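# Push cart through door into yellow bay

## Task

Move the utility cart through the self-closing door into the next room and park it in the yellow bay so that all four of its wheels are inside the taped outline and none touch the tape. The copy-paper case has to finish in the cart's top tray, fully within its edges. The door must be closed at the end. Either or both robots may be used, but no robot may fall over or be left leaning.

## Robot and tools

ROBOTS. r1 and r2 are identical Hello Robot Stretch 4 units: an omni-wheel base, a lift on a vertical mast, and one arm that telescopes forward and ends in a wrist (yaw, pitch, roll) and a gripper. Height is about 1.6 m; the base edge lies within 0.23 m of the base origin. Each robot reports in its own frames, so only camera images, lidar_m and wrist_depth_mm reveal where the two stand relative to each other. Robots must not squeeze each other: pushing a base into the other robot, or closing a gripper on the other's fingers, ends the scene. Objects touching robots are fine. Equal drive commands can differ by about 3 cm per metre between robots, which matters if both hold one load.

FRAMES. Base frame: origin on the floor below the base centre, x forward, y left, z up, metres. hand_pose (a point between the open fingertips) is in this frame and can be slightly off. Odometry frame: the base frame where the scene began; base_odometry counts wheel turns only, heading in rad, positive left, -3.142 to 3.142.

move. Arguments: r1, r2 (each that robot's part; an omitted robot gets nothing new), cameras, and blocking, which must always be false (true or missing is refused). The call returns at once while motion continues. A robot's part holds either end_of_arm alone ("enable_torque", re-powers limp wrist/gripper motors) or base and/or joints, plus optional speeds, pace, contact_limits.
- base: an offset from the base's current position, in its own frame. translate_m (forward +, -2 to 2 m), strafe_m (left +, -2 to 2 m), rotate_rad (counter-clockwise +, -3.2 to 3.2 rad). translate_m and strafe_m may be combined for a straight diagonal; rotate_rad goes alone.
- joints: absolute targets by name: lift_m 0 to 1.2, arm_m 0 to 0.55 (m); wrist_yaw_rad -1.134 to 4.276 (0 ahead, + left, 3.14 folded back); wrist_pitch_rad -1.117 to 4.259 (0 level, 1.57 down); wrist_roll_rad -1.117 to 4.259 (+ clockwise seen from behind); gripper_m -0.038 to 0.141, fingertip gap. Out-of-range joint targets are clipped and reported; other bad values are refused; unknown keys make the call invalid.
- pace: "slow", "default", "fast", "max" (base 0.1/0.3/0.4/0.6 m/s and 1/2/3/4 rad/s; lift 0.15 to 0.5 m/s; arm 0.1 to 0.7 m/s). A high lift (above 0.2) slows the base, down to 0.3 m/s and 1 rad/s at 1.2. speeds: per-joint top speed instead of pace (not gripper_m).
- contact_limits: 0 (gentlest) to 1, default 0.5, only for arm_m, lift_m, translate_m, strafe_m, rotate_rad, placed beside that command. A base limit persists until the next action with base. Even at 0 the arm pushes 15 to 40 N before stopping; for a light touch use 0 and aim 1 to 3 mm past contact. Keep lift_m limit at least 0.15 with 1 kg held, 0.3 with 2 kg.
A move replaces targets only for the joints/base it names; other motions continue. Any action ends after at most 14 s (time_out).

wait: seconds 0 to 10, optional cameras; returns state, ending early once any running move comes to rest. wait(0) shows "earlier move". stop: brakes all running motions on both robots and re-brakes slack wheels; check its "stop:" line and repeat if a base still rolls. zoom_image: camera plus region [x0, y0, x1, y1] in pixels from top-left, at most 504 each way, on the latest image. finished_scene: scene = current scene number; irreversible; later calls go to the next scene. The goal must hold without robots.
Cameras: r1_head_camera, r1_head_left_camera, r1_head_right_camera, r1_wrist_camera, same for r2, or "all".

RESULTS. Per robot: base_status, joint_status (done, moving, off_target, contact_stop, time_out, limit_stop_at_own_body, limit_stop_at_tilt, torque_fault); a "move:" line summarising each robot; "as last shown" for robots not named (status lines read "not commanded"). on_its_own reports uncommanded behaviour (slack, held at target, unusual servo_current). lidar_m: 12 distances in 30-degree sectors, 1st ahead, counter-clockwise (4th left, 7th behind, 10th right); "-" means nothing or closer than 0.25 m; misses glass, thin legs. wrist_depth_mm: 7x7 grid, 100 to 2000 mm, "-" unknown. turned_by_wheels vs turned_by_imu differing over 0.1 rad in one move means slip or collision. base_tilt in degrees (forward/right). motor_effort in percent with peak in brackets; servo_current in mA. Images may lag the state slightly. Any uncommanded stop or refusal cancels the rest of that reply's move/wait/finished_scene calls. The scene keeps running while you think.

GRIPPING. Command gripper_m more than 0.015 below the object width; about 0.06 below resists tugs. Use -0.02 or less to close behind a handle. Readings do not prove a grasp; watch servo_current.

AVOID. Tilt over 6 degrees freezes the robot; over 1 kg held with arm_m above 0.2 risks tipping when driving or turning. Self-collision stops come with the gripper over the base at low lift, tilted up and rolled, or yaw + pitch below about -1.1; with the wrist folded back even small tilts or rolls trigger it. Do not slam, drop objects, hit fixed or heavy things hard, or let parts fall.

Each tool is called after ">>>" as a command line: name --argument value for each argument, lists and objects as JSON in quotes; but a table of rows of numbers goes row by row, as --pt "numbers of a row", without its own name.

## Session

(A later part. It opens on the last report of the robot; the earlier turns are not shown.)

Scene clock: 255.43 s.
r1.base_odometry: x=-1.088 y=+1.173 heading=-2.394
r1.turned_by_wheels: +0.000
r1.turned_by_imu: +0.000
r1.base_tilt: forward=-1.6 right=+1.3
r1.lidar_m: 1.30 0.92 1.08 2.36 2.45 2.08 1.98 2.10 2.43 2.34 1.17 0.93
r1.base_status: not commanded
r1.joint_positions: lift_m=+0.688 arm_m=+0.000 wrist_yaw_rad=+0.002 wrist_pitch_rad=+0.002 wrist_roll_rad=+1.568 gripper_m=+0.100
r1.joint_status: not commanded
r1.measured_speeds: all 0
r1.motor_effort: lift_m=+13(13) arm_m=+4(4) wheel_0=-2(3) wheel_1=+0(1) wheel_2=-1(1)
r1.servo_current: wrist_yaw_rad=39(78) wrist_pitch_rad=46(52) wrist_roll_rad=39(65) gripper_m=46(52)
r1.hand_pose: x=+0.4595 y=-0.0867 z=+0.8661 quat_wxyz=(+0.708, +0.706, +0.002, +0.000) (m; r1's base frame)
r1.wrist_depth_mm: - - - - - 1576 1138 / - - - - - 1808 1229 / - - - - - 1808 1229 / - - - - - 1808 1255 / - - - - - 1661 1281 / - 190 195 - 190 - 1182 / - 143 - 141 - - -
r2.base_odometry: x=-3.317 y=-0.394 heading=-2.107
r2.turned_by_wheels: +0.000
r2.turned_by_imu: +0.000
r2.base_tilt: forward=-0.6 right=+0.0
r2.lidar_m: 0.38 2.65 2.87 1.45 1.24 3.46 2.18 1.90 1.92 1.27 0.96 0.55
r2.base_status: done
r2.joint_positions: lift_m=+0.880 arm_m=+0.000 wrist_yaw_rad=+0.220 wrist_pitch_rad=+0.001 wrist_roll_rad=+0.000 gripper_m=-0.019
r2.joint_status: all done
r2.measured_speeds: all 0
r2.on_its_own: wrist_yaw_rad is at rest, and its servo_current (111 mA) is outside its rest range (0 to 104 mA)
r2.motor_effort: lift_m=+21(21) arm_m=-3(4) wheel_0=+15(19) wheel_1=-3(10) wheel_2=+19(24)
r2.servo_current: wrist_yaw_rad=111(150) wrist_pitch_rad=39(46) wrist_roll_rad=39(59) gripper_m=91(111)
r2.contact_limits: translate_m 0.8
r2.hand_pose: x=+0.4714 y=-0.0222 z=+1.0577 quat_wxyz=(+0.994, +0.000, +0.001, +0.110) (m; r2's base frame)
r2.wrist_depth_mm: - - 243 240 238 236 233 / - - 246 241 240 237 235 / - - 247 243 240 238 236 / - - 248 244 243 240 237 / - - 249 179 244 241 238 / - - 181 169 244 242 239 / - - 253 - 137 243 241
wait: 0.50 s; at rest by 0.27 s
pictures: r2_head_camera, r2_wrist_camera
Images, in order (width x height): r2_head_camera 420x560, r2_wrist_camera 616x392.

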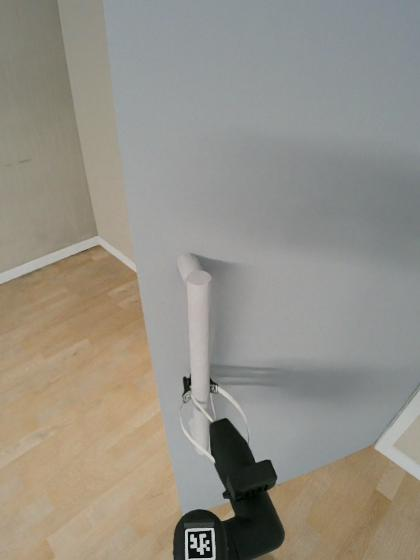

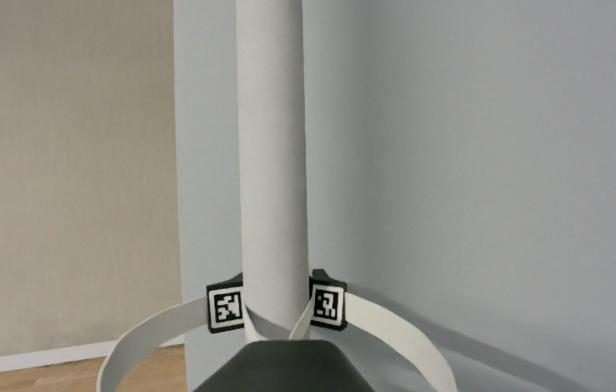

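>>> move --r2 '{"base":{"rotate_rad":0.2},"joints":{"wrist_yaw_rad":-0.09},"speeds":{"wrist_yaw_rad":0.45},"pace":"slow","contact_limits":{"rotate_rad":0.8}}' --blocking false

>>> wait --seconds 1.5

>>> move --r2 '{"base":{"rotate_rad":0.2},"joints":{"wrist_yaw_rad":-0.40},"speeds":{"wrist_yaw_rad":0.45},"pace":"slow","contact_limits":{"rotate_rad":0.8}}' --blocking false

>>> wait --seconds 1.5 --cameras '["r2_wrist_camera"]'

Scene clock: 262.17 s.
move: r2 moving
r1: as last shown
r1.lidar_m: 1.29 0.91 1.10 2.36 2.44 2.09 1.99 2.09 2.46 2.35 1.14 0.93
r1.motor_effort: lift_m=+13(13) arm_m=+4(4) wheel_0=-2(3) wheel_1=+0(0) wheel_2=-1(1)
r1.servo_current: wrist_yaw_rad=59(59) wrist_pitch_rad=46(46) wrist_roll_rad=59(72) gripper_m=39(46)
r1.wrist_depth_mm: - - - - - 1576 1160 / - - - - - 1756 1229 / - - - - - 1756 1205 / - - - - - 1808 1255 / - - - - - 1708 1229 / - 190 195 - 189 - 1205 / - 143 - 141 - - -
r2.base_odometry: x=-3.317 y=-0.394 heading=-1.986
r2.turned_by_wheels: +0.122
r2.turned_by_imu: +0.120
r2.base_tilt: forward=-0.6 right=+0.0
r2.lidar_m: 0.39 2.81 2.90 1.25 1.20 2.96 2.04 1.90 1.78 1.19 0.77 0.50
r2.base_status: rotate_rad moving
r2.joint_positions: lift_m=+0.880 arm_m=+0.000 wrist_yaw_rad=+0.060 wrist_pitch_rad=+0.001 wrist_roll_rad=+0.000 gripper_m=-0.019
r2.joint_status: wrist_yaw_rad moving
r2.measured_speeds: translate_m=+0.001 strafe_m=-0.001 rotate_rad=+0.414 lift_m=+0.000 arm_m=+0.000 wrist_yaw_rad=-0.541 wrist_pitch_rad=+0.000 wrist_roll_rad=+0.000
r2.motor_effort: lift_m=+21(21) arm_m=-2(3) wheel_0=-1(15) wheel_1=-6(8) wheel_2=+5(16)
r2.servo_current: wrist_yaw_rad=585(819) wrist_pitch_rad=39(46) wrist_roll_rad=52(59) gripper_m=91(104)
r2.contact_limits: rotate_rad 0.8
r2.hand_pose: x=+0.4640 y=-0.0701 z=+1.0577 quat_wxyz=(+1.000, +0.000, +0.001, +0.030) (m; r2's base frame)
r2.wrist_depth_mm: - - 243 169 242 242 243 / - - 244 165 244 244 243 / - - 245 170 245 245 247 / - - 245 170 246 247 248 / - - 248 167 248 248 249 / - - 185 170 249 249 249 / - - 250 - 250 250 250
pictures: none

Scene clock: 262.87 s.
earlier move: r2 off_target
r1.base_odometry: x=-1.088 y=+1.173 heading=-2.394
r1.turned_by_wheels: +0.000
r1.turned_by_imu: +0.000
r1.base_tilt: forward=-1.6 right=+1.2
r1.lidar_m: 1.26 0.92 1.12 2.36 2.43 2.08 1.98 2.10 2.46 2.34 1.16 0.92
r1.base_status: not commanded
r1.joint_positions: lift_m=+0.688 arm_m=+0.000 wrist_yaw_rad=+0.002 wrist_pitch_rad=+0.002 wrist_roll_rad=+1.568 gripper_m=+0.100
r1.joint_status: not commanded
r1.measured_speeds: all 0
r1.motor_effort: lift_m=+13(13) arm_m=+4(4) wheel_0=-2(3) wheel_1=+0(0) wheel_2=-1(1)
r1.servo_current: wrist_yaw_rad=59(65) wrist_pitch_rad=46(46) wrist_roll_rad=46(72) gripper_m=46(52)
r1.hand_pose: x=+0.4595 y=-0.0867 z=+0.8661 quat_wxyz=(+0.708, +0.706, +0.002, +0.000) (m; r1's base frame)
r1.wrist_depth_mm: - - - - - 1661 1182 / - - - - - 1708 1229 / - - - - - 1756 1229 / - - - - - 1808 1205 / - - - - - 1808 1255 / - 190 196 - 189 - 1205 / - 144 - 141 - - -
r2.base_odometry: x=-3.317 y=-0.394 heading=-1.907
r2.turned_by_wheels: +0.078
r2.turned_by_imu: +0.077
r2.base_tilt: forward=-0.6 right=+0.1
r2.lidar_m: 0.41 2.83 2.95 1.22 1.31 2.74 2.00 1.90 1.61 1.18 0.71 0.49
r2.base_status: done
r2.joint_positions: lift_m=+0.880 arm_m=+0.000 wrist_yaw_rad=-0.057 wrist_pitch_rad=+0.001 wrist_roll_rad=+0.000 gripper_m=-0.019
r2.joint_status: wrist_yaw_rad off_target (ended at -0.057, target -0.090)
r2.measured_speeds: all 0
r2.on_its_own: wrist_yaw_rad is at rest, and its servo_current (247 mA) is outside its rest range (0 to 104 mA)
r2.motor_effort: lift_m=+21(21) arm_m=-1(3) wheel_0=+0(15) wheel_1=-5(8) wheel_2=+3(16)
r2.servo_current: wrist_yaw_rad=247(819) wrist_pitch_rad=39(46) wrist_roll_rad=52(59) gripper_m=98(104)
r2.contact_limits: rotate_rad 0.8
r2.hand_pose: x=+0.4539 y=-0.1036 z=+1.0577 quat_wxyz=(+1.000, +0.000, +0.001, -0.028) (m; r2's base frame)
r2.wrist_depth_mm: - - 240 165 247 250 253 / - - 241 167 248 251 254 / - - 243 167 250 253 255 / - - 243 167 250 253 257 / - - 246 168 252 256 258 / - - 189 169 182 256 260 / - - 247 - 256 260 262
wait: 0.70 of 1.5 s (r2 has come to rest)
pictures: none

Scene clock: 263.37 s.
move: r2 moving
r1: as last shown
r1.base_tilt: forward=-1.6 right=+1.3
r1.lidar_m: 1.29 0.92 1.08 2.34 2.46 2.08 1.98 2.09 2.44 2.33 1.18 0.93
r1.servo_current: wrist_yaw_rad=39(65) wrist_pitch_rad=46(52) wrist_roll_rad=46(52) gripper_m=46(46)
r1.wrist_depth_mm: - - - - - 1618 1138 / - - - - - 1756 1205 / - - - - - 1756 1229 / - - - - - 1756 1281 / - - - - - 1808 1229 / - 190 195 - 189 - 1229 / - 144 - 141 - - -
r2.base_odometry: x=-3.317 y=-0.394 heading=-1.784
r2.turned_by_wheels: +0.123
r2.turned_by_imu: +0.120
r2.base_tilt: forward=-0.7 right=+0.0
r2.lidar_m: 0.46 2.84 3.07 1.23 1.54 2.50 1.95 1.89 1.47 1.16 0.63 0.39
r2.base_status: rotate_rad moving
r2.joint_positions: lift_m=+0.880 arm_m=+0.000 wrist_yaw_rad=-0.248 wrist_pitch_rad=+0.001 wrist_roll_rad=+0.000 gripper_m=-0.019
r2.joint_status: wrist_yaw_rad moving
r2.measured_speeds: translate_m=+0.000 strafe_m=-0.003 rotate_rad=+0.412 lift_m=+0.000 arm_m=+0.000 wrist_yaw_rad=-0.532 wrist_pitch_rad=+0.000 wrist_roll_rad=+0.000
r2.motor_effort: lift_m=+21(21) arm_m=-3(4) wheel_0=-4(6) wheel_1=-7(9) wheel_2=+3(4)
r2.servo_current: wrist_yaw_rad=267(475) wrist_pitch_rad=39(46) wrist_roll_rad=39(52) gripper_m=85(98)
r2.contact_limits: rotate_rad 0.8
r2.hand_pose: x=+0.4290 y=-0.1556 z=+1.0577 quat_wxyz=(+0.992, +0.000, +0.001, -0.124) (m; r2's base frame)
r2.wrist_depth_mm: - - 236 164 252 262 270 / - - 237 166 254 263 271 / - - 238 166 255 264 272 / - - 241 168 256 265 274 / - - 242 167 258 267 274 / - - 187 172 183 270 277 / - - 243 - 262 272 278
pictures: none

Scene clock: 264.03 s.
earlier move: r2 done
r1.base_odometry: x=-1.088 y=+1.173 heading=-2.394
r1.turned_by_wheels: +0.000
r1.turned_by_imu: +0.000
r1.base_tilt: forward=-1.6 right=+1.3
r1.lidar_m: 1.30 0.93 1.11 2.35 2.44 2.08 1.98 2.06 2.44 2.36 1.16 0.93
r1.base_status: not commanded
r1.joint_positions: lift_m=+0.688 arm_m=+0.000 wrist_yaw_rad=+0.002 wrist_pitch_rad=+0.002 wrist_roll_rad=+1.568 gripper_m=+0.100
r1.joint_status: not commanded
r1.measured_speeds: all 0
r1.motor_effort: lift_m=+13(13) arm_m=+4(4) wheel_0=-2(3) wheel_1=+0(0) wheel_2=-1(1)
r1.servo_current: wrist_yaw_rad=59(65) wrist_pitch_rad=46(52) wrist_roll_rad=46(72) gripper_m=46(52)
r1.hand_pose: x=+0.4595 y=-0.0867 z=+0.8661 quat_wxyz=(+0.708, +0.706, +0.002, +0.000) (m; r1's base frame)
r1.wrist_depth_mm: - - - - - 1618 1160 / - - - - - 1756 1229 / - - - - - 1808 1229 / - - - - - 1808 1229 / - - - - - 1756 1255 / - 190 195 - 189 - 1205 / - 144 - 141 - - -
r2.base_odometry: x=-3.317 y=-0.394 heading=-1.708
r2.turned_by_wheels: +0.076
r2.turned_by_imu: +0.074
r2.base_tilt: forward=-0.6 right=+0.1
r2.lidar_m: 0.43 2.84 3.22 1.21 4.30 2.29 1.94 1.90 1.40 1.14 0.58 0.37
r2.base_status: done
r2.joint_positions: lift_m=+0.880 arm_m=+0.000 wrist_yaw_rad=-0.380 wrist_pitch_rad=+0.001 wrist_roll_rad=+0.000 gripper_m=-0.019
r2.joint_status: all done
r2.measured_speeds: all 0
r2.on_its_own: wrist_yaw_rad is at rest, and its servo_current (124 mA) is outside its rest range (0 to 104 mA)
r2.motor_effort: lift_m=+21(21) arm_m=-3(4) wheel_0=-6(8) wheel_1=-4(9) wheel_2=-1(4)
r2.servo_current: wrist_yaw_rad=124(475) wrist_pitch_rad=39(46) wrist_roll_rad=33(52) gripper_m=91(98)
r2.contact_limits: rotate_rad 0.8
r2.hand_pose: x=+0.4063 y=-0.1882 z=+1.0577 quat_wxyz=(+0.982, +0.000, +0.001, -0.189) (m; r2's base frame)
r2.wrist_depth_mm: - - 233 163 259 274 289 / - - 236 167 259 273 289 / - - 236 165 262 276 291 / - - 237 169 263 277 293 / - - 238 167 266 281 293 / - - 187 168 183 282 296 / - - 238 - 270 285 298
wait: 0.67 of 1.5 s (r2 has come to rest)
pictures: r2_wrist_camera
Images, in order (width x height): r2_wrist_camera 616x392.

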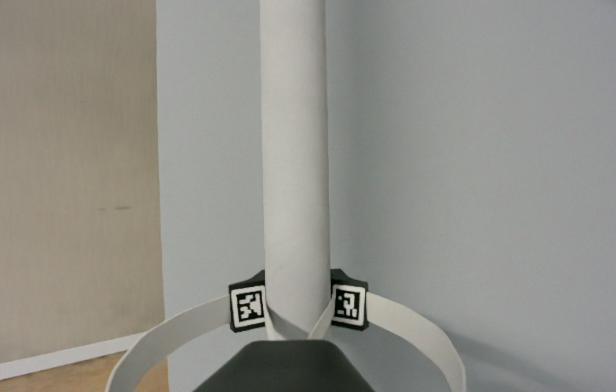

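>>> move --r2 '{"base":{"translate_m":-0.351,"strafe_m":-0.145},"joints":{"wrist_yaw_rad":-0.05},"speeds":{"wrist_yaw_rad":0.085},"pace":"slow","contact_limits":{"translate_m":0.8}}' --blocking false

>>> wait --seconds 5

>>> wait --seconds 0.3 --cameras '["r2_wrist_camera","r2_head_camera","r1_head_camera","r1_head_right_camera","r2_head_left_camera"]'

Scene clock: 274.20 s.
move: r2 moving
r1: as last shown
r1.lidar_m: 1.28 0.93 1.09 2.35 2.45 2.08 1.99 2.08 2.46 2.35 1.15 0.91
r1.servo_current: wrist_yaw_rad=46(59) wrist_pitch_rad=46(46) wrist_roll_rad=26(59) gripper_m=46(52)
r1.wrist_depth_mm: - - - - - 1618 1138 / - - - - - 1756 1229 / - - - - - 1808 1229 / - - - - - 1708 1229 / - - - - - 1618 1255 / - 190 195 - 189 - 1205 / - 144 - 141 - - -
r2.base_odometry: x=-3.321 y=-0.381 heading=-1.708
r2.turned_by_wheels: +0.000
r2.turned_by_imu: +0.001
r2.base_tilt: forward=-0.7 right=+0.1
r2.lidar_m: 0.45 2.85 3.17 1.24 1.80 2.29 1.87 1.89 1.39 1.13 0.56 0.37
r2.base_status: translate_m moving; strafe_m moving
r2.joint_positions: lift_m=+0.880 arm_m=+0.000 wrist_yaw_rad=-0.357 wrist_pitch_rad=+0.001 wrist_roll_rad=+0.000 gripper_m=-0.019
r2.joint_status: wrist_yaw_rad moving
r2.measured_speeds: translate_m=-0.049 strafe_m=-0.021 rotate_rad=+0.001 lift_m=+0.000 arm_m=+0.000 wrist_yaw_rad=+0.089 wrist_pitch_rad=+0.000 wrist_roll_rad=+0.000
r2.motor_effort: lift_m=+21(21) arm_m=-2(2) wheel_0=-8(11) wheel_1=-8(9) wheel_2=+16(17)
r2.servo_current: wrist_yaw_rad=39(156) wrist_pitch_rad=39(46) wrist_roll_rad=52(52) gripper_m=91(98)
r2.contact_limits: translate_m 0.8
r2.hand_pose: x=+0.4105 y=-0.1828 z=+1.0577 quat_wxyz=(+0.984, +0.000, +0.001, -0.178) (m; r2's base frame)
r2.wrist_depth_mm: - - 235 164 257 272 283 / - - 236 167 259 273 285 / - - 237 166 259 274 287 / - - 238 169 260 276 289 / - - 240 167 264 277 289 / - - 188 168 183 279 290 / - - 239 - 267 281 294
pictures: none

Scene clock: 278.70 s.
earlier move: r2 off_target
r1.base_odometry: x=-1.088 y=+1.173 heading=-2.394
r1.turned_by_wheels: +0.000
r1.turned_by_imu: +0.000
r1.base_tilt: forward=-1.6 right=+1.3
r1.lidar_m: 1.66 0.91 1.12 2.36 2.44 2.11 1.99 2.09 2.43 2.36 1.17 0.92
r1.base_status: not commanded
r1.joint_positions: lift_m=+0.688 arm_m=+0.000 wrist_yaw_rad=+0.002 wrist_pitch_rad=+0.002 wrist_roll_rad=+1.568 gripper_m=+0.100
r1.joint_status: not commanded
r1.measured_speeds: all 0
r1.motor_effort: lift_m=+13(13) arm_m=+4(4) wheel_0=-2(3) wheel_1=+0(0) wheel_2=-1(1)
r1.servo_current: wrist_yaw_rad=52(72) wrist_pitch_rad=33(52) wrist_roll_rad=52(72) gripper_m=39(52)
r1.hand_pose: x=+0.4595 y=-0.0867 z=+0.8661 quat_wxyz=(+0.708, +0.706, +0.002, +0.000) (m; r1's base frame)
r1.wrist_depth_mm: - - - - - 1618 1160 / - - - - - 1756 1229 / - - - - - 1808 1229 / - - - - - 1708 1255 / - - - - - 1808 1229 / - - 215 - 198 1537 1255 / - 144 - 141 - - 1229
r2.base_odometry: x=-3.413 y=-0.027 heading=-1.706
r2.turned_by_wheels: +0.002
r2.turned_by_imu: +0.021
r2.base_tilt: forward=-0.7 right=+0.0
r2.lidar_m: 0.38 3.19 1.41 1.43 3.32 1.88 1.55 1.54 1.31 1.10 0.80 0.49
r2.base_status: done
r2.joint_positions: lift_m=+0.880 arm_m=+0.000 wrist_yaw_rad=-0.029 wrist_pitch_rad=+0.001 wrist_roll_rad=+0.000 gripper_m=-0.019
r2.joint_status: wrist_yaw_rad off_target (ended at -0.029, target -0.050)
r2.measured_speeds: all 0
r2.on_its_own: wrist_yaw_rad is at rest, and its servo_current (124 mA) is outside its rest range (0 to 104 mA)
r2.motor_effort: lift_m=+21(21) arm_m=+3(4) wheel_0=+12(15) wheel_1=-2(9) wheel_2=+17(25)
r2.servo_current: wrist_yaw_rad=124(182) wrist_pitch_rad=39(46) wrist_roll_rad=39(59) gripper_m=91(104)
r2.contact_limits: translate_m 0.8
r2.hand_pose: x=+0.4566 y=-0.0958 z=+1.0577 quat_wxyz=(+1.000, +0.000, +0.001, -0.015) (m; r2's base frame)
r2.wrist_depth_mm: - - 234 244 251 259 265 / - - 235 246 253 259 267 / - - 236 247 254 262 268 / - - 238 248 255 263 271 / - - 238 204 256 264 272 / - - 178 182 256 267 273 / - 239 242 - 256 270 274
wait: 4.50 of 5 s (r2 has come to rest)
pictures: none

Scene clock: 279.00 s.
r1.base_odometry: x=-1.088 y=+1.173 heading=-2.394
r1.turned_by_wheels: +0.000
r1.turned_by_imu: +0.000
r1.base_tilt: forward=-1.6 right=+1.3
r1.lidar_m: 1.65 0.92 1.12 2.36 2.46 2.07 1.99 2.09 2.43 2.35 1.18 0.93
r1.base_status: not commanded
r1.joint_positions: lift_m=+0.688 arm_m=+0.000 wrist_yaw_rad=+0.002 wrist_pitch_rad=+0.002 wrist_roll_rad=+1.568 gripper_m=+0.100
r1.joint_status: not commanded
r1.measured_speeds: all 0
r1.motor_effort: lift_m=+13(13) arm_m=+4(4) wheel_0=-2(3) wheel_1=+0(0) wheel_2=-1(1)
r1.servo_current: wrist_yaw_rad=59(72) wrist_pitch_rad=46(52) wrist_roll_rad=33(72) gripper_m=33(52)
r1.hand_pose: x=+0.4595 y=-0.0867 z=+0.8661 quat_wxyz=(+0.708, +0.706, +0.002, +0.000) (m; r1's base frame)
r1.wrist_depth_mm: - - - - - 1618 1182 / - - - - - 1756 1255 / - - - - - 1756 1205 / - - - - - 1708 1229 / - - - - - 1863 1255 / - - 214 - 198 1537 1255 / - 143 - 141 - - 1182
r2.base_odometry: x=-3.413 y=-0.027 heading=-1.706
r2.turned_by_wheels: +0.000
r2.turned_by_imu: +0.000
r2.base_tilt: forward=-0.7 right=+0.0
r2.lidar_m: 0.39 3.22 1.39 1.39 3.36 1.87 1.53 1.53 1.35 1.13 0.80 0.51
r2.base_status: done
r2.joint_positions: lift_m=+0.880 arm_m=+0.000 wrist_yaw_rad=-0.029 wrist_pitch_rad=+0.001 wrist_roll_rad=+0.000 gripper_m=-0.019
r2.joint_status: wrist_yaw_rad off_target (ended at -0.029, target -0.050)
r2.measured_speeds: all 0
r2.on_its_own: wrist_yaw_rad is at rest, and its servo_current (130 mA) is outside its rest range (0 to 104 mA)
r2.motor_effort: lift_m=+21(21) arm_m=+4(4) wheel_0=+12(15) wheel_1=-2(9) wheel_2=+17(25)
r2.servo_current: wrist_yaw_rad=130(182) wrist_pitch_rad=39(46) wrist_roll_rad=52(59) gripper_m=91(104)
r2.contact_limits: translate_m 0.8
r2.hand_pose: x=+0.4566 y=-0.0958 z=+1.0577 quat_wxyz=(+1.000, +0.000, +0.001, -0.015) (m; r2's base frame)
r2.wrist_depth_mm: - - 234 244 251 259 266 / - - 236 246 253 258 266 / - - 236 247 253 263 268 / - - 237 250 255 263 270 / - - 237 203 256 265 271 / - - 179 182 256 266 273 / - 239 241 - 255 268 276
wait: 0.30 s; at rest by 0.27 s
pictures: r1_head_camera, r1_head_right_camera, r2_head_camera, r2_head_left_camera, r2_wrist_camera
Images, in order (width x height): r1_head_camera 420x560, r1_head_right_camera 420x672, r2_head_camera 420x560, r2_head_left_camera 420x672, r2_wrist_camera 616x392.

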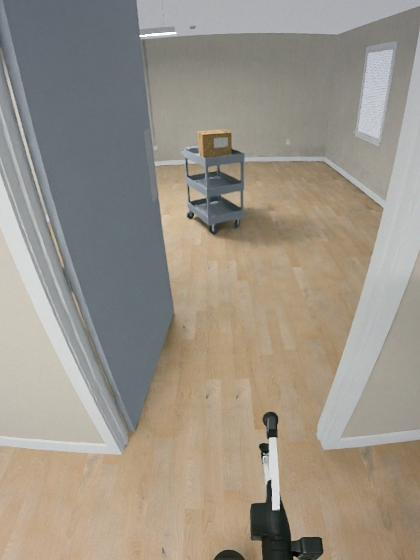

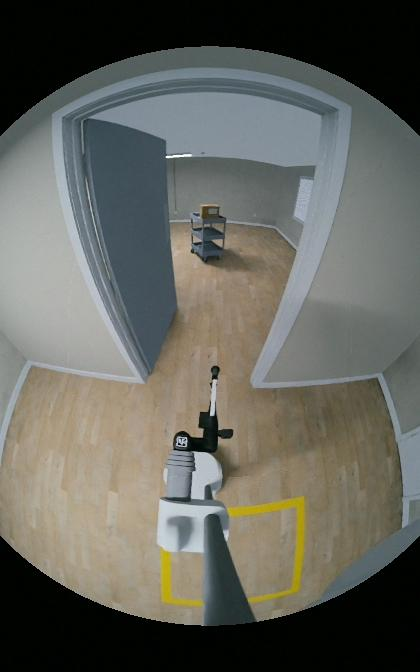

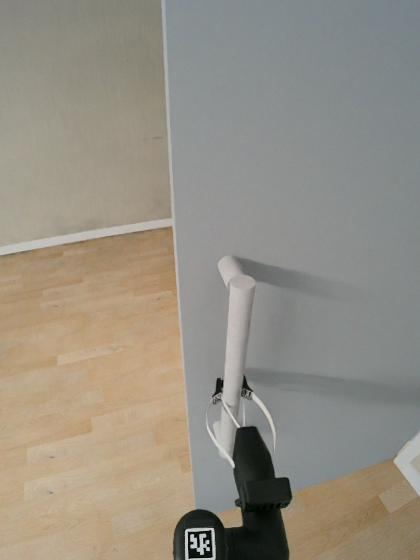

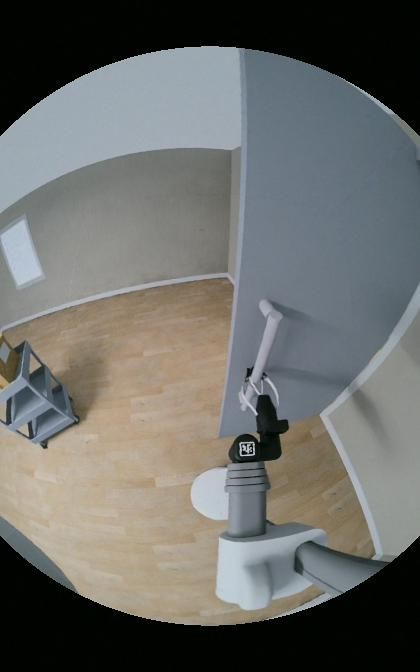

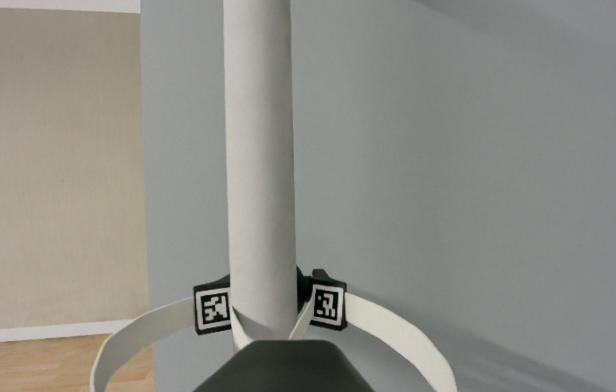

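>>> move --r2 '{"base":{"translate_m":-0.08,"strafe_m":-0.02},"pace":"slow","contact_limits":{"translate_m":0.8}}' --r1 '{"base":{"translate_m":2.0,"strafe_m":-0.06},"contact_limits":{"translate_m":0.2}}' --blocking false

>>> wait --seconds 2

>>> wait --seconds 8 --cameras '["r2_wrist_camera","r1_head_camera","r1_head_left_camera","r2_head_left_camera"]'

Scene clock: 308.27 s.
move: r1 moving; r2 moving
r1.base_odometry: x=-1.112 y=+1.152 heading=-2.394
r1.turned_by_wheels: +0.000
r1.turned_by_imu: +0.000
r1.base_tilt: forward=-1.6 right=+1.3
r1.lidar_m: 1.69 0.90 1.07 2.34 2.46 2.11 2.02 2.14 2.46 2.35 1.10 0.88
r1.base_status: translate_m moving; strafe_m moving
r1.joint_positions: lift_m=+0.688 arm_m=+0.000 wrist_yaw_rad=+0.002 wrist_pitch_rad=+0.002 wrist_roll_rad=+1.568 gripper_m=+0.100
r1.joint_status: not commanded
r1.measured_speeds: translate_m=+0.122 strafe_m=-0.003 rotate_rad=+0.003 lift_m=+0.000 arm_m=+0.000 wrist_yaw_rad=+0.000 wrist_pitch_rad=+0.000 wrist_roll_rad=+0.000
r1.motor_effort: lift_m=+13(13) arm_m=+4(4) wheel_0=+5(8) wheel_1=+5(6) wheel_2=-10(10)
r1.servo_current: wrist_yaw_rad=52(59) wrist_pitch_rad=46(52) wrist_roll_rad=52(59) gripper_m=39(46)
r1.contact_limits: translate_m 0.2
r1.hand_pose: x=+0.4595 y=-0.0867 z=+0.8661 quat_wxyz=(+0.708, +0.706, +0.002, +0.000) (m; r1's base frame)
r1.wrist_depth_mm: - - - - - 1708 1182 / - - - - - 1708 1229 / - - - - - 1756 1229 / - - - - - 1863 1229 / - - - - - 1808 1255 / - - 216 - 198 1618 1255 / - 144 - 141 - - 1255
r2.base_odometry: x=-3.415 y=-0.014 heading=-1.704
r2.turned_by_wheels: +0.002
r2.turned_by_imu: +0.003
r2.base_tilt: forward=-0.7 right=+0.0
r2.lidar_m: 0.39 3.22 1.40 1.45 3.31 1.80 1.54 1.52 1.35 1.12 0.82 0.51
r2.base_status: translate_m moving; strafe_m moving
r2.joint_positions: lift_m=+0.880 arm_m=+0.000 wrist_yaw_rad=-0.028 wrist_pitch_rad=+0.001 wrist_roll_rad=+0.000 gripper_m=-0.019
r2.joint_status: not commanded
r2.measured_speeds: translate_m=-0.050 strafe_m=-0.012 rotate_rad=-0.002 lift_m=+0.000 arm_m=+0.000 wrist_yaw_rad=+0.000 wrist_pitch_rad=+0.000 wrist_roll_rad=+0.000
r2.motor_effort: lift_m=+21(21) arm_m=+4(4) wheel_0=+12(14) wheel_1=-4(7) wheel_2=+23(23)
r2.servo_current: wrist_yaw_rad=130(137) wrist_pitch_rad=39(46) wrist_roll_rad=52(59) gripper_m=98(98)
r2.contact_limits: translate_m 0.8
r2.hand_pose: x=+0.4567 y=-0.0956 z=+1.0577 quat_wxyz=(+1.000, +0.000, +0.001, -0.014) (m; r2's base frame)
r2.wrist_depth_mm: - - 235 244 250 259 267 / - - 236 246 254 262 270 / - - 236 247 255 263 271 / - - 238 249 255 265 272 / - - 239 173 257 265 274 / - - 179 182 256 267 277 / - 239 242 - 257 270 277
pictures: none

Scene clock: 309.83 s.
earlier move: r1 moving; r2 done
r1.base_odometry: x=-1.420 y=+0.883 heading=-2.393
r1.turned_by_wheels: +0.000
r1.turned_by_imu: +0.000
r1.base_tilt: forward=-1.6 right=+1.3
r1.lidar_m: 2.80 0.68 0.63 1.32 2.48 2.55 2.43 2.55 2.41 1.57 0.59 0.66
r1.base_status: translate_m moving; strafe_m moving
r1.joint_positions: lift_m=+0.688 arm_m=+0.000 wrist_yaw_rad=+0.002 wrist_pitch_rad=+0.002 wrist_roll_rad=+1.568 gripper_m=+0.100
r1.joint_status: not commanded
r1.measured_speeds: translate_m=+0.299 strafe_m=-0.009 rotate_rad=+0.000 lift_m=+0.000 arm_m=+0.000 wrist_yaw_rad=+0.000 wrist_pitch_rad=+0.000 wrist_roll_rad=+0.000
r1.motor_effort: lift_m=+13(13) arm_m=+4(4) wheel_0=+5(9) wheel_1=+2(7) wheel_2=-5(10)
r1.servo_current: wrist_yaw_rad=52(65) wrist_pitch_rad=39(52) wrist_roll_rad=33(65) gripper_m=39(46)
r1.contact_limits: translate_m 0.2
r1.hand_pose: x=+0.4595 y=-0.0867 z=+0.8661 quat_wxyz=(+0.708, +0.706, +0.002, +0.000) (m; r1's base frame)
r1.wrist_depth_mm: - - - - - 1708 1205 / - - - - - 1756 1229 / - - - - - 1756 1229 / - - - - - 1808 1255 / - - - - - 1808 1229 / - - 215 - 198 1576 1308 / - - - 144 - 1808 1255
r2.base_odometry: x=-3.422 y=+0.055 heading=-1.704
r2.turned_by_wheels: +0.000
r2.turned_by_imu: +0.007
r2.base_tilt: forward=-0.7 right=+0.0
r2.lidar_m: 0.40 3.28 1.45 1.51 3.09 1.73 1.46 1.44 1.33 1.11 0.89 0.48
r2.base_status: done
r2.joint_positions: lift_m=+0.880 arm_m=+0.000 wrist_yaw_rad=-0.028 wrist_pitch_rad=+0.001 wrist_roll_rad=+0.000 gripper_m=-0.019
r2.joint_status: not commanded
r2.measured_speeds: all 0
r2.motor_effort: lift_m=+21(21) arm_m=-3(4) wheel_0=+11(16) wheel_1=-3(7) wheel_2=+15(24)
r2.servo_current: wrist_yaw_rad=137(137) wrist_pitch_rad=39(46) wrist_roll_rad=39(59) gripper_m=85(98)
r2.contact_limits: translate_m 0.8
r2.hand_pose: x=+0.4567 y=-0.0954 z=+1.0577 quat_wxyz=(+1.000, +0.000, +0.001, -0.014) (m; r2's base frame)
r2.wrist_depth_mm: - - 231 248 258 273 287 / - - 233 249 260 273 287 / - - 233 249 260 276 289 / - - 235 251 263 277 290 / - - 236 169 265 278 290 / - - 180 170 264 282 293 / - 235 238 - 137 287 297
wait: 1.57 of 2 s (r2 has come to rest)
pictures: none

Scene clock: 315.93 s.
earlier move: r1 done
r1.base_odometry: x=-2.595 y=-0.144 heading=-2.393
r1.turned_by_wheels: +0.000
r1.turned_by_imu: +0.000
r1.base_tilt: forward=-1.5 right=+1.3
r1.lidar_m: 1.22 1.78 2.59 0.50 0.53 0.76 4.12 1.10 1.46 2.25 2.34 3.14
r1.base_status: done
r1.joint_positions: lift_m=+0.688 arm_m=+0.000 wrist_yaw_rad=+0.002 wrist_pitch_rad=+0.002 wrist_roll_rad=+1.568 gripper_m=+0.100
r1.joint_status: not commanded
r1.measured_speeds: all 0
r1.motor_effort: lift_m=+13(13) arm_m=+4(4) wheel_0=+3(9) wheel_1=+2(7) wheel_2=+0(10)
r1.servo_current: wrist_yaw_rad=72(72) wrist_pitch_rad=33(52) wrist_roll_rad=33(65) gripper_m=39(52)
r1.contact_limits: translate_m 0.2
r1.hand_pose: x=+0.4595 y=-0.0867 z=+0.8661 quat_wxyz=(+0.708, +0.706, +0.002, +0.000) (m; r1's base frame)
r1.wrist_depth_mm: - - - - - 1708 1205 / - - - - - 1756 1182 / - - - - - 1808 1205 / - - - - - 1921 1182 / - - - 1255 - 1618 1138 / - - 215 1229 198 - 1060 / - - - 144 - 1863 1229
r2.base_odometry: x=-3.422 y=+0.055 heading=-1.704
r2.turned_by_wheels: +0.000
r2.turned_by_imu: +0.001
r2.base_tilt: forward=-0.6 right=+0.0
r2.lidar_m: 0.38 0.81 1.46 1.51 3.09 1.76 1.47 1.46 1.33 1.13 0.89 0.51
r2.base_status: done
r2.joint_positions: lift_m=+0.880 arm_m=+0.000 wrist_yaw_rad=-0.028 wrist_pitch_rad=+0.001 wrist_roll_rad=+0.000 gripper_m=-0.019
r2.joint_status: not commanded
r2.measured_speeds: all 0
r2.on_its_own: wrist_yaw_rad is at rest, and its servo_current (130 mA) is outside its rest range (0 to 104 mA)
r2.motor_effort: lift_m=+21(21) arm_m=-3(4) wheel_0=+10(16) wheel_1=-4(7) wheel_2=+15(24)
r2.servo_current: wrist_yaw_rad=130(150) wrist_pitch_rad=39(46) wrist_roll_rad=39(65) gripper_m=91(98)
r2.contact_limits: translate_m 0.8
r2.hand_pose: x=+0.4567 y=-0.0954 z=+1.0577 quat_wxyz=(+1.000, +0.000, +0.001, -0.014) (m; r2's base frame)
r2.wrist_depth_mm: - - 231 248 258 273 287 / - - 233 249 259 273 289 / - - 235 249 262 274 290 / - - 236 252 264 277 290 / - 715 235 169 266 278 293 / - 715 179 169 264 279 294 / - 235 239 - 137 287 296
wait: 6.10 of 8 s (r1 has come to rest)
pictures: r1_head_camera, r1_head_left_camera, r2_head_left_camera, r2_wrist_camera
Images, in order (width x height): r1_head_camera 420x560, r1_head_left_camera 420x672, r2_head_left_camera 420x672, r2_wrist_camera 616x392.

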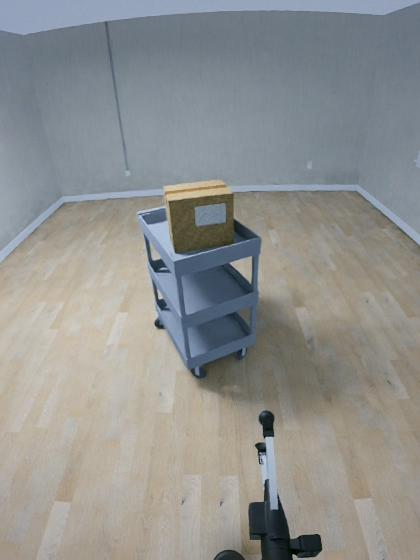

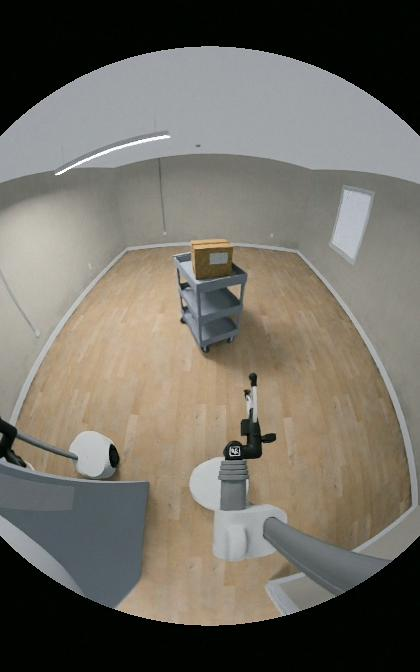

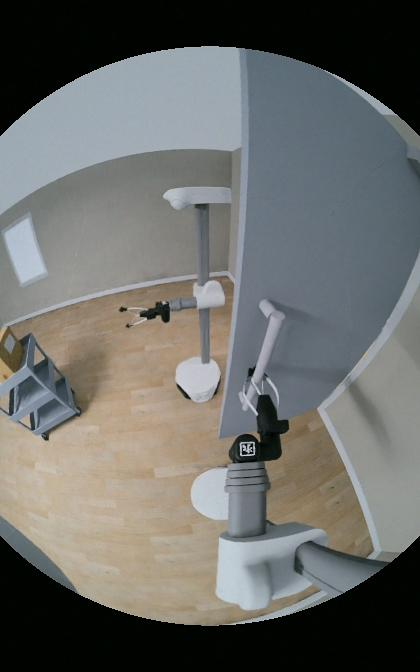

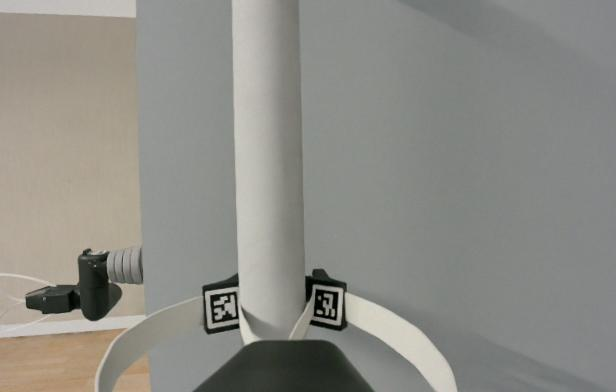

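>>> move --r1 '{"base":{"translate_m":1.3,"strafe_m":1.0},"contact_limits":{"translate_m":0.2},"pace":"fast"}' --blocking false

>>> wait --seconds 8

>>> move --r1 '{"base":{"rotate_rad":-2.57},"contact_limits":{"rotate_rad":0.3},"pace":"fast"}' --blocking false

>>> wait --seconds 6

>>> move --r1 '{"base":{"translate_m":-0.87,"strafe_m":0.86},"contact_limits":{"translate_m":0.3},"pace":"fast"}' --blocking false

>>> wait --seconds 6 --cameras '["r1_head_camera","r1_wrist_camera","r1_head_right_camera"]'

Scene clock: 342.13 s.
move: r1 moving
r1.base_odometry: x=-2.604 y=-0.194 heading=-2.394
r1.turned_by_wheels: +0.000
r1.turned_by_imu: +0.000
r1.base_tilt: forward=-1.6 right=+1.3
r1.lidar_m: 1.20 1.83 2.56 0.48 0.52 0.72 4.19 1.16 1.53 2.28 2.34 3.18
r1.base_status: translate_m moving; strafe_m moving
r1.joint_positions: lift_m=+0.688 arm_m=+0.000 wrist_yaw_rad=+0.002 wrist_pitch_rad=+0.002 wrist_roll_rad=+1.568 gripper_m=+0.100
r1.joint_status: not commanded
r1.measured_speeds: translate_m=+0.158 strafe_m=+0.121 rotate_rad=+0.001 lift_m=+0.000 arm_m=+0.000 wrist_yaw_rad=+0.000 wrist_pitch_rad=+0.000 wrist_roll_rad=+0.000
r1.motor_effort: lift_m=+13(13) arm_m=+4(4) wheel_0=-6(7) wheel_1=+11(11) wheel_2=-10(10)
r1.servo_current: wrist_yaw_rad=52(59) wrist_pitch_rad=39(46) wrist_roll_rad=52(59) gripper_m=39(46)
r1.contact_limits: translate_m 0.2
r1.hand_pose: x=+0.4595 y=-0.0868 z=+0.8661 quat_wxyz=(+0.708, +0.706, +0.002, +0.000) (m; r1's base frame)
r1.wrist_depth_mm: - - - - - 1708 1205 / - - - - - 1708 1229 / - - - - - 1808 1229 / - - - - - 1921 1160 / - - - 1229 - - 1118 / - - 215 1205 197 - 1025 / - - - 144 - 1863 1281
r2.base_odometry: x=-3.422 y=+0.055 heading=-1.704
r2.turned_by_wheels: +0.000
r2.turned_by_imu: +0.000
r2.base_tilt: forward=-0.6 right=+0.0
r2.lidar_m: 0.40 0.76 1.41 1.50 3.09 1.75 1.47 1.44 1.33 1.13 0.89 0.51
r2.base_status: not commanded
r2.joint_positions: lift_m=+0.880 arm_m=+0.000 wrist_yaw_rad=-0.028 wrist_pitch_rad=+0.001 wrist_roll_rad=+0.000 gripper_m=-0.019
r2.joint_status: not commanded
r2.measured_speeds: all 0
r2.motor_effort: lift_m=+21(21) arm_m=-3(4) wheel_0=+11(11) wheel_1=-3(4) wheel_2=+15(15)
r2.servo_current: wrist_yaw_rad=130(143) wrist_pitch_rad=39(46) wrist_roll_rad=46(52) gripper_m=85(98)
r2.contact_limits: translate_m 0.8
r2.hand_pose: x=+0.4567 y=-0.0954 z=+1.0577 quat_wxyz=(+1.000, +0.000, +0.001, -0.014) (m; r2's base frame)
r2.wrist_depth_mm: - - 232 248 258 273 287 / - - 235 249 259 273 286 / - - 234 250 260 277 290 / - - 235 250 262 277 291 / - 691 236 169 264 277 290 / 768 699 180 169 265 279 293 / - 235 238 - 136 285 296
pictures: none

Scene clock: 347.00 s.
earlier move: r1 done
r1.base_odometry: x=-2.868 y=-1.761 heading=-2.394
r1.turned_by_wheels: +0.000
r1.turned_by_imu: +0.006
r1.base_tilt: forward=-1.6 right=+1.3
r1.lidar_m: 3.44 2.19 1.59 1.49 1.56 2.10 1.00 1.37 3.32 0.66 0.64 0.69
r1.base_status: done
r1.joint_positions: lift_m=+0.688 arm_m=+0.000 wrist_yaw_rad=+0.002 wrist_pitch_rad=+0.002 wrist_roll_rad=+1.568 gripper_m=+0.100
r1.joint_status: not commanded
r1.measured_speeds: all 0
r1.motor_effort: lift_m=+13(13) arm_m=+4(4) wheel_0=-4(7) wheel_1=+0(13) wheel_2=+0(11)
r1.servo_current: wrist_yaw_rad=52(78) wrist_pitch_rad=39(52) wrist_roll_rad=20(65) gripper_m=39(46)
r1.contact_limits: translate_m 0.2
r1.hand_pose: x=+0.4595 y=-0.0868 z=+0.8661 quat_wxyz=(+0.708, +0.706, +0.002, +0.000) (m; r1's base frame)
r1.wrist_depth_mm: - - - - - 1708 1229 / - - - - - 1808 1229 / - - - - - 1756 1255 / - - - - - 1756 1229 / - - - - - 1756 1281 / - - 215 - 198 1618 1281 / - - - 144 - 1863 1281
r2.base_odometry: x=-3.422 y=+0.055 heading=-1.704
r2.turned_by_wheels: +0.000
r2.turned_by_imu: +0.001
r2.base_tilt: forward=-0.7 right=+0.1
r2.lidar_m: 0.39 3.28 1.43 1.03 1.03 1.75 1.45 1.45 1.33 1.11 0.89 0.48
r2.base_status: not commanded
r2.joint_positions: lift_m=+0.880 arm_m=+0.000 wrist_yaw_rad=-0.028 wrist_pitch_rad=+0.001 wrist_roll_rad=+0.000 gripper_m=-0.019
r2.joint_status: not commanded
r2.measured_speeds: all 0
r2.on_its_own: wrist_yaw_rad is at rest, and its servo_current (124 mA) is outside its rest range (0 to 104 mA)
r2.motor_effort: lift_m=+21(21) arm_m=-3(4) wheel_0=+12(12) wheel_1=-4(4) wheel_2=+15(15)
r2.servo_current: wrist_yaw_rad=124(150) wrist_pitch_rad=46(46) wrist_roll_rad=52(59) gripper_m=91(98)
r2.contact_limits: translate_m 0.8
r2.hand_pose: x=+0.4567 y=-0.0954 z=+1.0577 quat_wxyz=(+1.000, +0.000, +0.001, -0.014) (m; r2's base frame)
r2.wrist_depth_mm: - - 232 248 259 273 289 / - - 233 249 260 274 289 / - - 235 251 260 276 289 / - - 235 252 262 277 290 / - - 236 169 265 277 293 / - - 179 169 265 279 293 / - 235 240 - 136 285 296
wait: 4.87 of 8 s (r1 has come to rest)
pictures: none

Scene clock: 347.50 s.
move: r1 moving
r1.base_odometry: x=-2.868 y=-1.761 heading=-2.714
r1.turned_by_wheels: -0.320
r1.turned_by_imu: -0.321
r1.base_tilt: forward=-1.6 right=+1.3
r1.lidar_m: 3.45 3.42 1.83 1.50 1.48 1.67 1.03 1.01 2.74 0.77 0.64 0.65
r1.base_status: rotate_rad moving
r1.joint_positions: lift_m=+0.688 arm_m=+0.000 wrist_yaw_rad=+0.002 wrist_pitch_rad=+0.002 wrist_roll_rad=+1.568 gripper_m=+0.100
r1.joint_status: not commanded
r1.measured_speeds: translate_m=+0.001 strafe_m=-0.001 rotate_rad=-1.237 lift_m=+0.000 arm_m=+0.000 wrist_yaw_rad=+0.000 wrist_pitch_rad=+0.000 wrist_roll_rad=+0.000
r1.motor_effort: lift_m=+13(13) arm_m=+3(4) wheel_0=+9(10) wheel_1=+7(8) wheel_2=+7(8)
r1.servo_current: wrist_yaw_rad=59(59) wrist_pitch_rad=46(52) wrist_roll_rad=46(59) gripper_m=39(46)
r1.contact_limits: rotate_rad 0.3
r1.hand_pose: x=+0.4595 y=-0.0868 z=+0.8661 quat_wxyz=(+0.708, +0.706, +0.002, +0.000) (m; r1's base frame)
r1.wrist_depth_mm: - - - 427 - 1708 1205 / - - - - - 1661 1205 / - - - - - 1756 1229 / - - - - - 1808 1255 / - - - - - 1808 1255 / - - 214 - 198 1618 1281 / - - - 144 - 1808 1281
r2.base_odometry: x=-3.422 y=+0.055 heading=-1.704
r2.turned_by_wheels: +0.000
r2.turned_by_imu: +0.000
r2.base_tilt: forward=-0.6 right=+0.0
r2.lidar_m: 0.41 3.29 1.44 1.05 1.02 1.74 1.45 1.46 1.32 1.12 0.88 0.52
r2.base_status: not commanded
r2.joint_positions: lift_m=+0.880 arm_m=+0.000 wrist_yaw_rad=-0.028 wrist_pitch_rad=+0.001 wrist_roll_rad=+0.000 gripper_m=-0.019
r2.joint_status: not commanded
r2.measured_speeds: all 0
r2.motor_effort: lift_m=+21(21) arm_m=-3(4) wheel_0=+11(11) wheel_1=-4(4) wheel_2=+15(15)
r2.servo_current: wrist_yaw_rad=130(137) wrist_pitch_rad=39(46) wrist_roll_rad=46(46) gripper_m=91(91)
r2.contact_limits: translate_m 0.8
r2.hand_pose: x=+0.4567 y=-0.0954 z=+1.0577 quat_wxyz=(+1.000, +0.000, +0.001, -0.014) (m; r2's base frame)
r2.wrist_depth_mm: - - 231 247 259 272 286 / - - 234 250 260 273 289 / - - 234 251 260 276 289 / - - 236 251 262 278 291 / - - 236 169 265 279 291 / - - 180 169 264 279 293 / - 234 239 - 136 287 297
pictures: none

Scene clock: 349.30 s.
earlier move: r1 done
r1.base_odometry: x=-2.868 y=-1.761 heading=+1.320
r1.turned_by_wheels: -2.250
r1.turned_by_imu: -2.262
r1.base_tilt: forward=-1.6 right=+1.2
r1.lidar_m: 2.71 3.31 0.66 0.64 0.74 3.43 2.06 1.55 1.49 1.62 1.23 1.01
r1.base_status: done
r1.joint_positions: lift_m=+0.688 arm_m=+0.000 wrist_yaw_rad=+0.002 wrist_pitch_rad=+0.002 wrist_roll_rad=+1.568 gripper_m=+0.100
r1.joint_status: not commanded
r1.measured_speeds: all 0
r1.motor_effort: lift_m=+14(14) arm_m=-4(4) wheel_0=+1(10) wheel_1=+3(11) wheel_2=+0(9)
r1.servo_current: wrist_yaw_rad=46(72) wrist_pitch_rad=39(52) wrist_roll_rad=46(72) gripper_m=39(46)
r1.contact_limits: rotate_rad 0.3
r1.hand_pose: x=+0.4595 y=-0.0868 z=+0.8660 quat_wxyz=(+0.708, +0.706, +0.001, +0.000) (m; r1's base frame)
r1.wrist_depth_mm: - - 904 - - 1756 1205 / - - 1160 - - - 1182 / - - - - - 1756 1205 / - - - - - 1756 1255 / - - - - - 1808 1255 / - - 214 - 198 1576 1281 / - - - 144 - 1808 1281
r2.base_odometry: x=-3.422 y=+0.055 heading=-1.704
r2.turned_by_wheels: +0.000
r2.turned_by_imu: +0.000
r2.base_tilt: forward=-0.7 right=+0.1
r2.lidar_m: 0.37 3.29 1.44 0.79 1.02 1.75 1.46 1.44 1.31 1.10 0.90 0.52
r2.base_status: not commanded
r2.joint_positions: lift_m=+0.880 arm_m=+0.000 wrist_yaw_rad=-0.028 wrist_pitch_rad=+0.001 wrist_roll_rad=+0.000 gripper_m=-0.019
r2.joint_status: not commanded
r2.measured_speeds: all 0
r2.on_its_own: wrist_yaw_rad is at rest, and its servo_current (130 mA) is outside its rest range (0 to 104 mA)
r2.motor_effort: lift_m=+21(21) arm_m=-3(4) wheel_0=+11(11) wheel_1=-4(4) wheel_2=+15(15)
r2.servo_current: wrist_yaw_rad=130(150) wrist_pitch_rad=39(46) wrist_roll_rad=46(59) gripper_m=91(98)
r2.contact_limits: translate_m 0.8
r2.hand_pose: x=+0.4567 y=-0.0954 z=+1.0577 quat_wxyz=(+1.000, +0.000, +0.001, -0.014) (m; r2's base frame)
r2.wrist_depth_mm: - - 232 248 258 273 286 / - - 234 249 260 274 286 / - - 234 250 262 276 289 / - - 235 251 262 278 291 / - - 236 169 265 279 291 / - - 180 169 264 279 294 / - 235 239 - 136 287 296
wait: 1.80 of 6 s (r1 has come to rest)
pictures: none

Scene clock: 349.80 s.
move: r1 moving
r1.base_odometry: x=-2.910 y=-1.786 heading=+1.320
r1.turned_by_wheels: +0.000
r1.turned_by_imu: +0.000
r1.base_tilt: forward=-1.6 right=+1.3
r1.lidar_m: 2.77 3.30 0.63 0.61 3.49 3.38 2.12 1.56 1.51 1.61 1.25 1.05
r1.base_status: translate_m moving; strafe_m moving
r1.joint_positions: lift_m=+0.688 arm_m=+0.000 wrist_yaw_rad=+0.002 wrist_pitch_rad=+0.002 wrist_roll_rad=+1.568 gripper_m=+0.100
r1.joint_status: not commanded
r1.measured_speeds: translate_m=-0.137 strafe_m=+0.135 rotate_rad=-0.001 lift_m=+0.000 arm_m=+0.000 wrist_yaw_rad=+0.000 wrist_pitch_rad=+0.000 wrist_roll_rad=+0.000
r1.motor_effort: lift_m=+14(14) arm_m=-4(4) wheel_0=-12(14) wheel_1=+6(8) wheel_2=+9(10)
r1.servo_current: wrist_yaw_rad=52(59) wrist_pitch_rad=39(46) wrist_roll_rad=33(65) gripper_m=39(46)
r1.contact_limits: translate_m 0.3
r1.hand_pose: x=+0.4595 y=-0.0868 z=+0.8660 quat_wxyz=(+0.708, +0.706, +0.001, +0.000) (m; r1's base frame)
r1.wrist_depth_mm: - - 991 - - 1576 1205 / - - 1138 - - - 1229 / - - - - - 1756 1229 / - - - - - 1756 1255 / - - - - - 1808 1255 / - - 214 - 198 1576 1281 / - - - 144 - 1808 1255
r2.base_odometry: x=-3.422 y=+0.055 heading=-1.704
r2.turned_by_wheels: +0.000
r2.turned_by_imu: +0.000
r2.base_tilt: forward=-0.7 right=+0.0
r2.lidar_m: 0.40 3.29 1.41 0.88 1.09 1.74 1.45 1.46 1.32 1.13 0.89 0.49
r2.base_status: not commanded
r2.joint_positions: lift_m=+0.880 arm_m=+0.000 wrist_yaw_rad=-0.028 wrist_pitch_rad=+0.001 wrist_roll_rad=+0.000 gripper_m=-0.019
r2.joint_status: not commanded
r2.measured_speeds: all 0
r2.motor_effort: lift_m=+21(21) arm_m=-3(4) wheel_0=+11(11) wheel_1=-3(4) wheel_2=+15(15)
r2.servo_current: wrist_yaw_rad=130(137) wrist_pitch_rad=39(46) wrist_roll_rad=46(46) gripper_m=85(98)
r2.contact_limits: translate_m 0.8
r2.hand_pose: x=+0.4567 y=-0.0954 z=+1.0577 quat_wxyz=(+1.000, +0.000, +0.001, -0.014) (m; r2's base frame)
r2.wrist_depth_mm: - - 231 247 258 273 286 / - - 234 249 260 274 289 / - - 234 249 260 276 290 / - - 236 252 260 277 289 / - - 236 169 264 279 290 / - - 179 169 265 279 293 / - 235 239 - 137 286 296
pictures: none

Scene clock: 353.67 s.
earlier move: r1 done
r1.base_odometry: x=-3.917 y=-2.390 heading=+1.320
r1.turned_by_wheels: +0.000
r1.turned_by_imu: +0.003
r1.base_tilt: forward=-1.6 right=+1.3
r1.lidar_m: 0.63 0.71 2.95 3.04 2.31 2.22 2.35 1.83 1.76 1.84 2.68 2.22
r1.base_status: done
r1.joint_positions: lift_m=+0.688 arm_m=+0.000 wrist_yaw_rad=+0.002 wrist_pitch_rad=+0.002 wrist_roll_rad=+1.568 gripper_m=+0.100
r1.joint_status: not commanded
r1.measured_speeds: all 0
r1.motor_effort: lift_m=+14(14) arm_m=-3(4) wheel_0=-2(14) wheel_1=+2(8) wheel_2=+0(10)
r1.servo_current: wrist_yaw_rad=46(65) wrist_pitch_rad=39(52) wrist_roll_rad=46(78) gripper_m=39(52)
r1.contact_limits: translate_m 0.3
r1.hand_pose: x=+0.4595 y=-0.0868 z=+0.8660 quat_wxyz=(+0.708, +0.706, +0.001, +0.000) (m; r1's base frame)
r1.wrist_depth_mm: - - - - - 1756 1205 / - - - - - 1756 1255 / - - - - - 1808 1255 / - - - 917 517 504 - / - - 707 707 - - 504 / - - 216 732 193 - 521 / - - 768 143 - 136 521
r2.base_odometry: x=-3.422 y=+0.055 heading=-1.704
r2.turned_by_wheels: +0.000
r2.turned_by_imu: +0.001
r2.base_tilt: forward=-0.7 right=+0.0
r2.lidar_m: 0.39 3.27 1.46 1.49 3.14 1.74 1.47 1.47 1.32 1.12 0.88 0.52
r2.base_status: not commanded
r2.joint_positions: lift_m=+0.880 arm_m=+0.000 wrist_yaw_rad=-0.028 wrist_pitch_rad=+0.001 wrist_roll_rad=+0.000 gripper_m=-0.019
r2.joint_status: not commanded
r2.measured_speeds: all 0
r2.on_its_own: wrist_yaw_rad is at rest, and its servo_current (137 mA) is outside its rest range (0 to 104 mA)
r2.motor_effort: lift_m=+21(21) arm_m=-3(4) wheel_0=+11(12) wheel_1=-4(4) wheel_2=+15(15)
r2.servo_current: wrist_yaw_rad=137(143) wrist_pitch_rad=39(52) wrist_roll_rad=39(59) gripper_m=91(98)
r2.contact_limits: translate_m 0.8
r2.hand_pose: x=+0.4567 y=-0.0954 z=+1.0577 quat_wxyz=(+1.000, +0.000, +0.001, -0.014) (m; r2's base frame)
r2.wrist_depth_mm: - - 230 248 257 272 289 / - - 234 249 260 274 289 / - - 234 250 260 277 290 / - - 235 250 263 278 290 / - - 236 169 265 278 290 / - - 180 169 264 281 294 / - 235 238 - 136 286 296
wait: 3.87 of 6 s (r1 has come to rest)
pictures: r1_head_camera, r1_head_right_camera, r1_wrist_camera
Images, in order (width x height): r1_head_camera 420x560, r1_head_right_camera 420x672, r1_wrist_camera 616x392.

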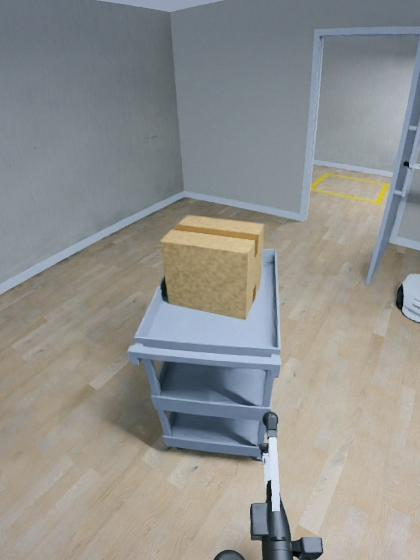

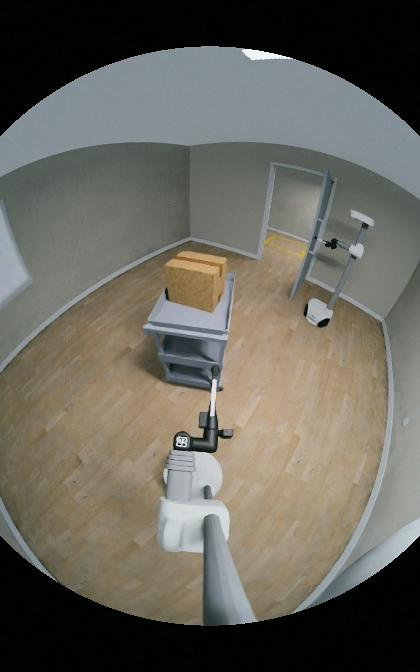

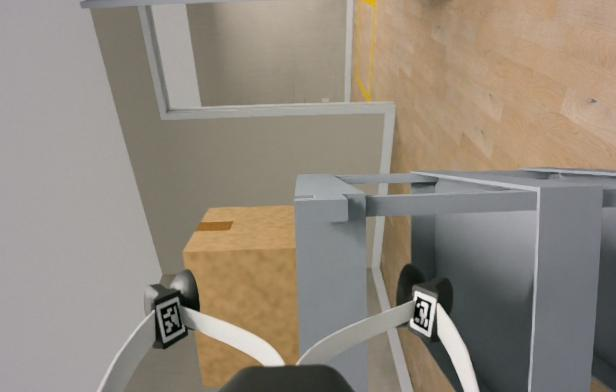

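>>> zoom_image --camera "r1_head_camera" --region '[290, 20, 420, 260]'

Scaled by 2.100 from the camera's 420x560 image, which has a finer 600x800 frame.

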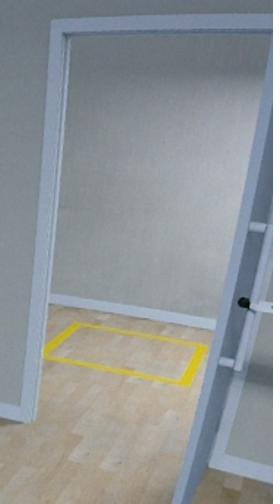

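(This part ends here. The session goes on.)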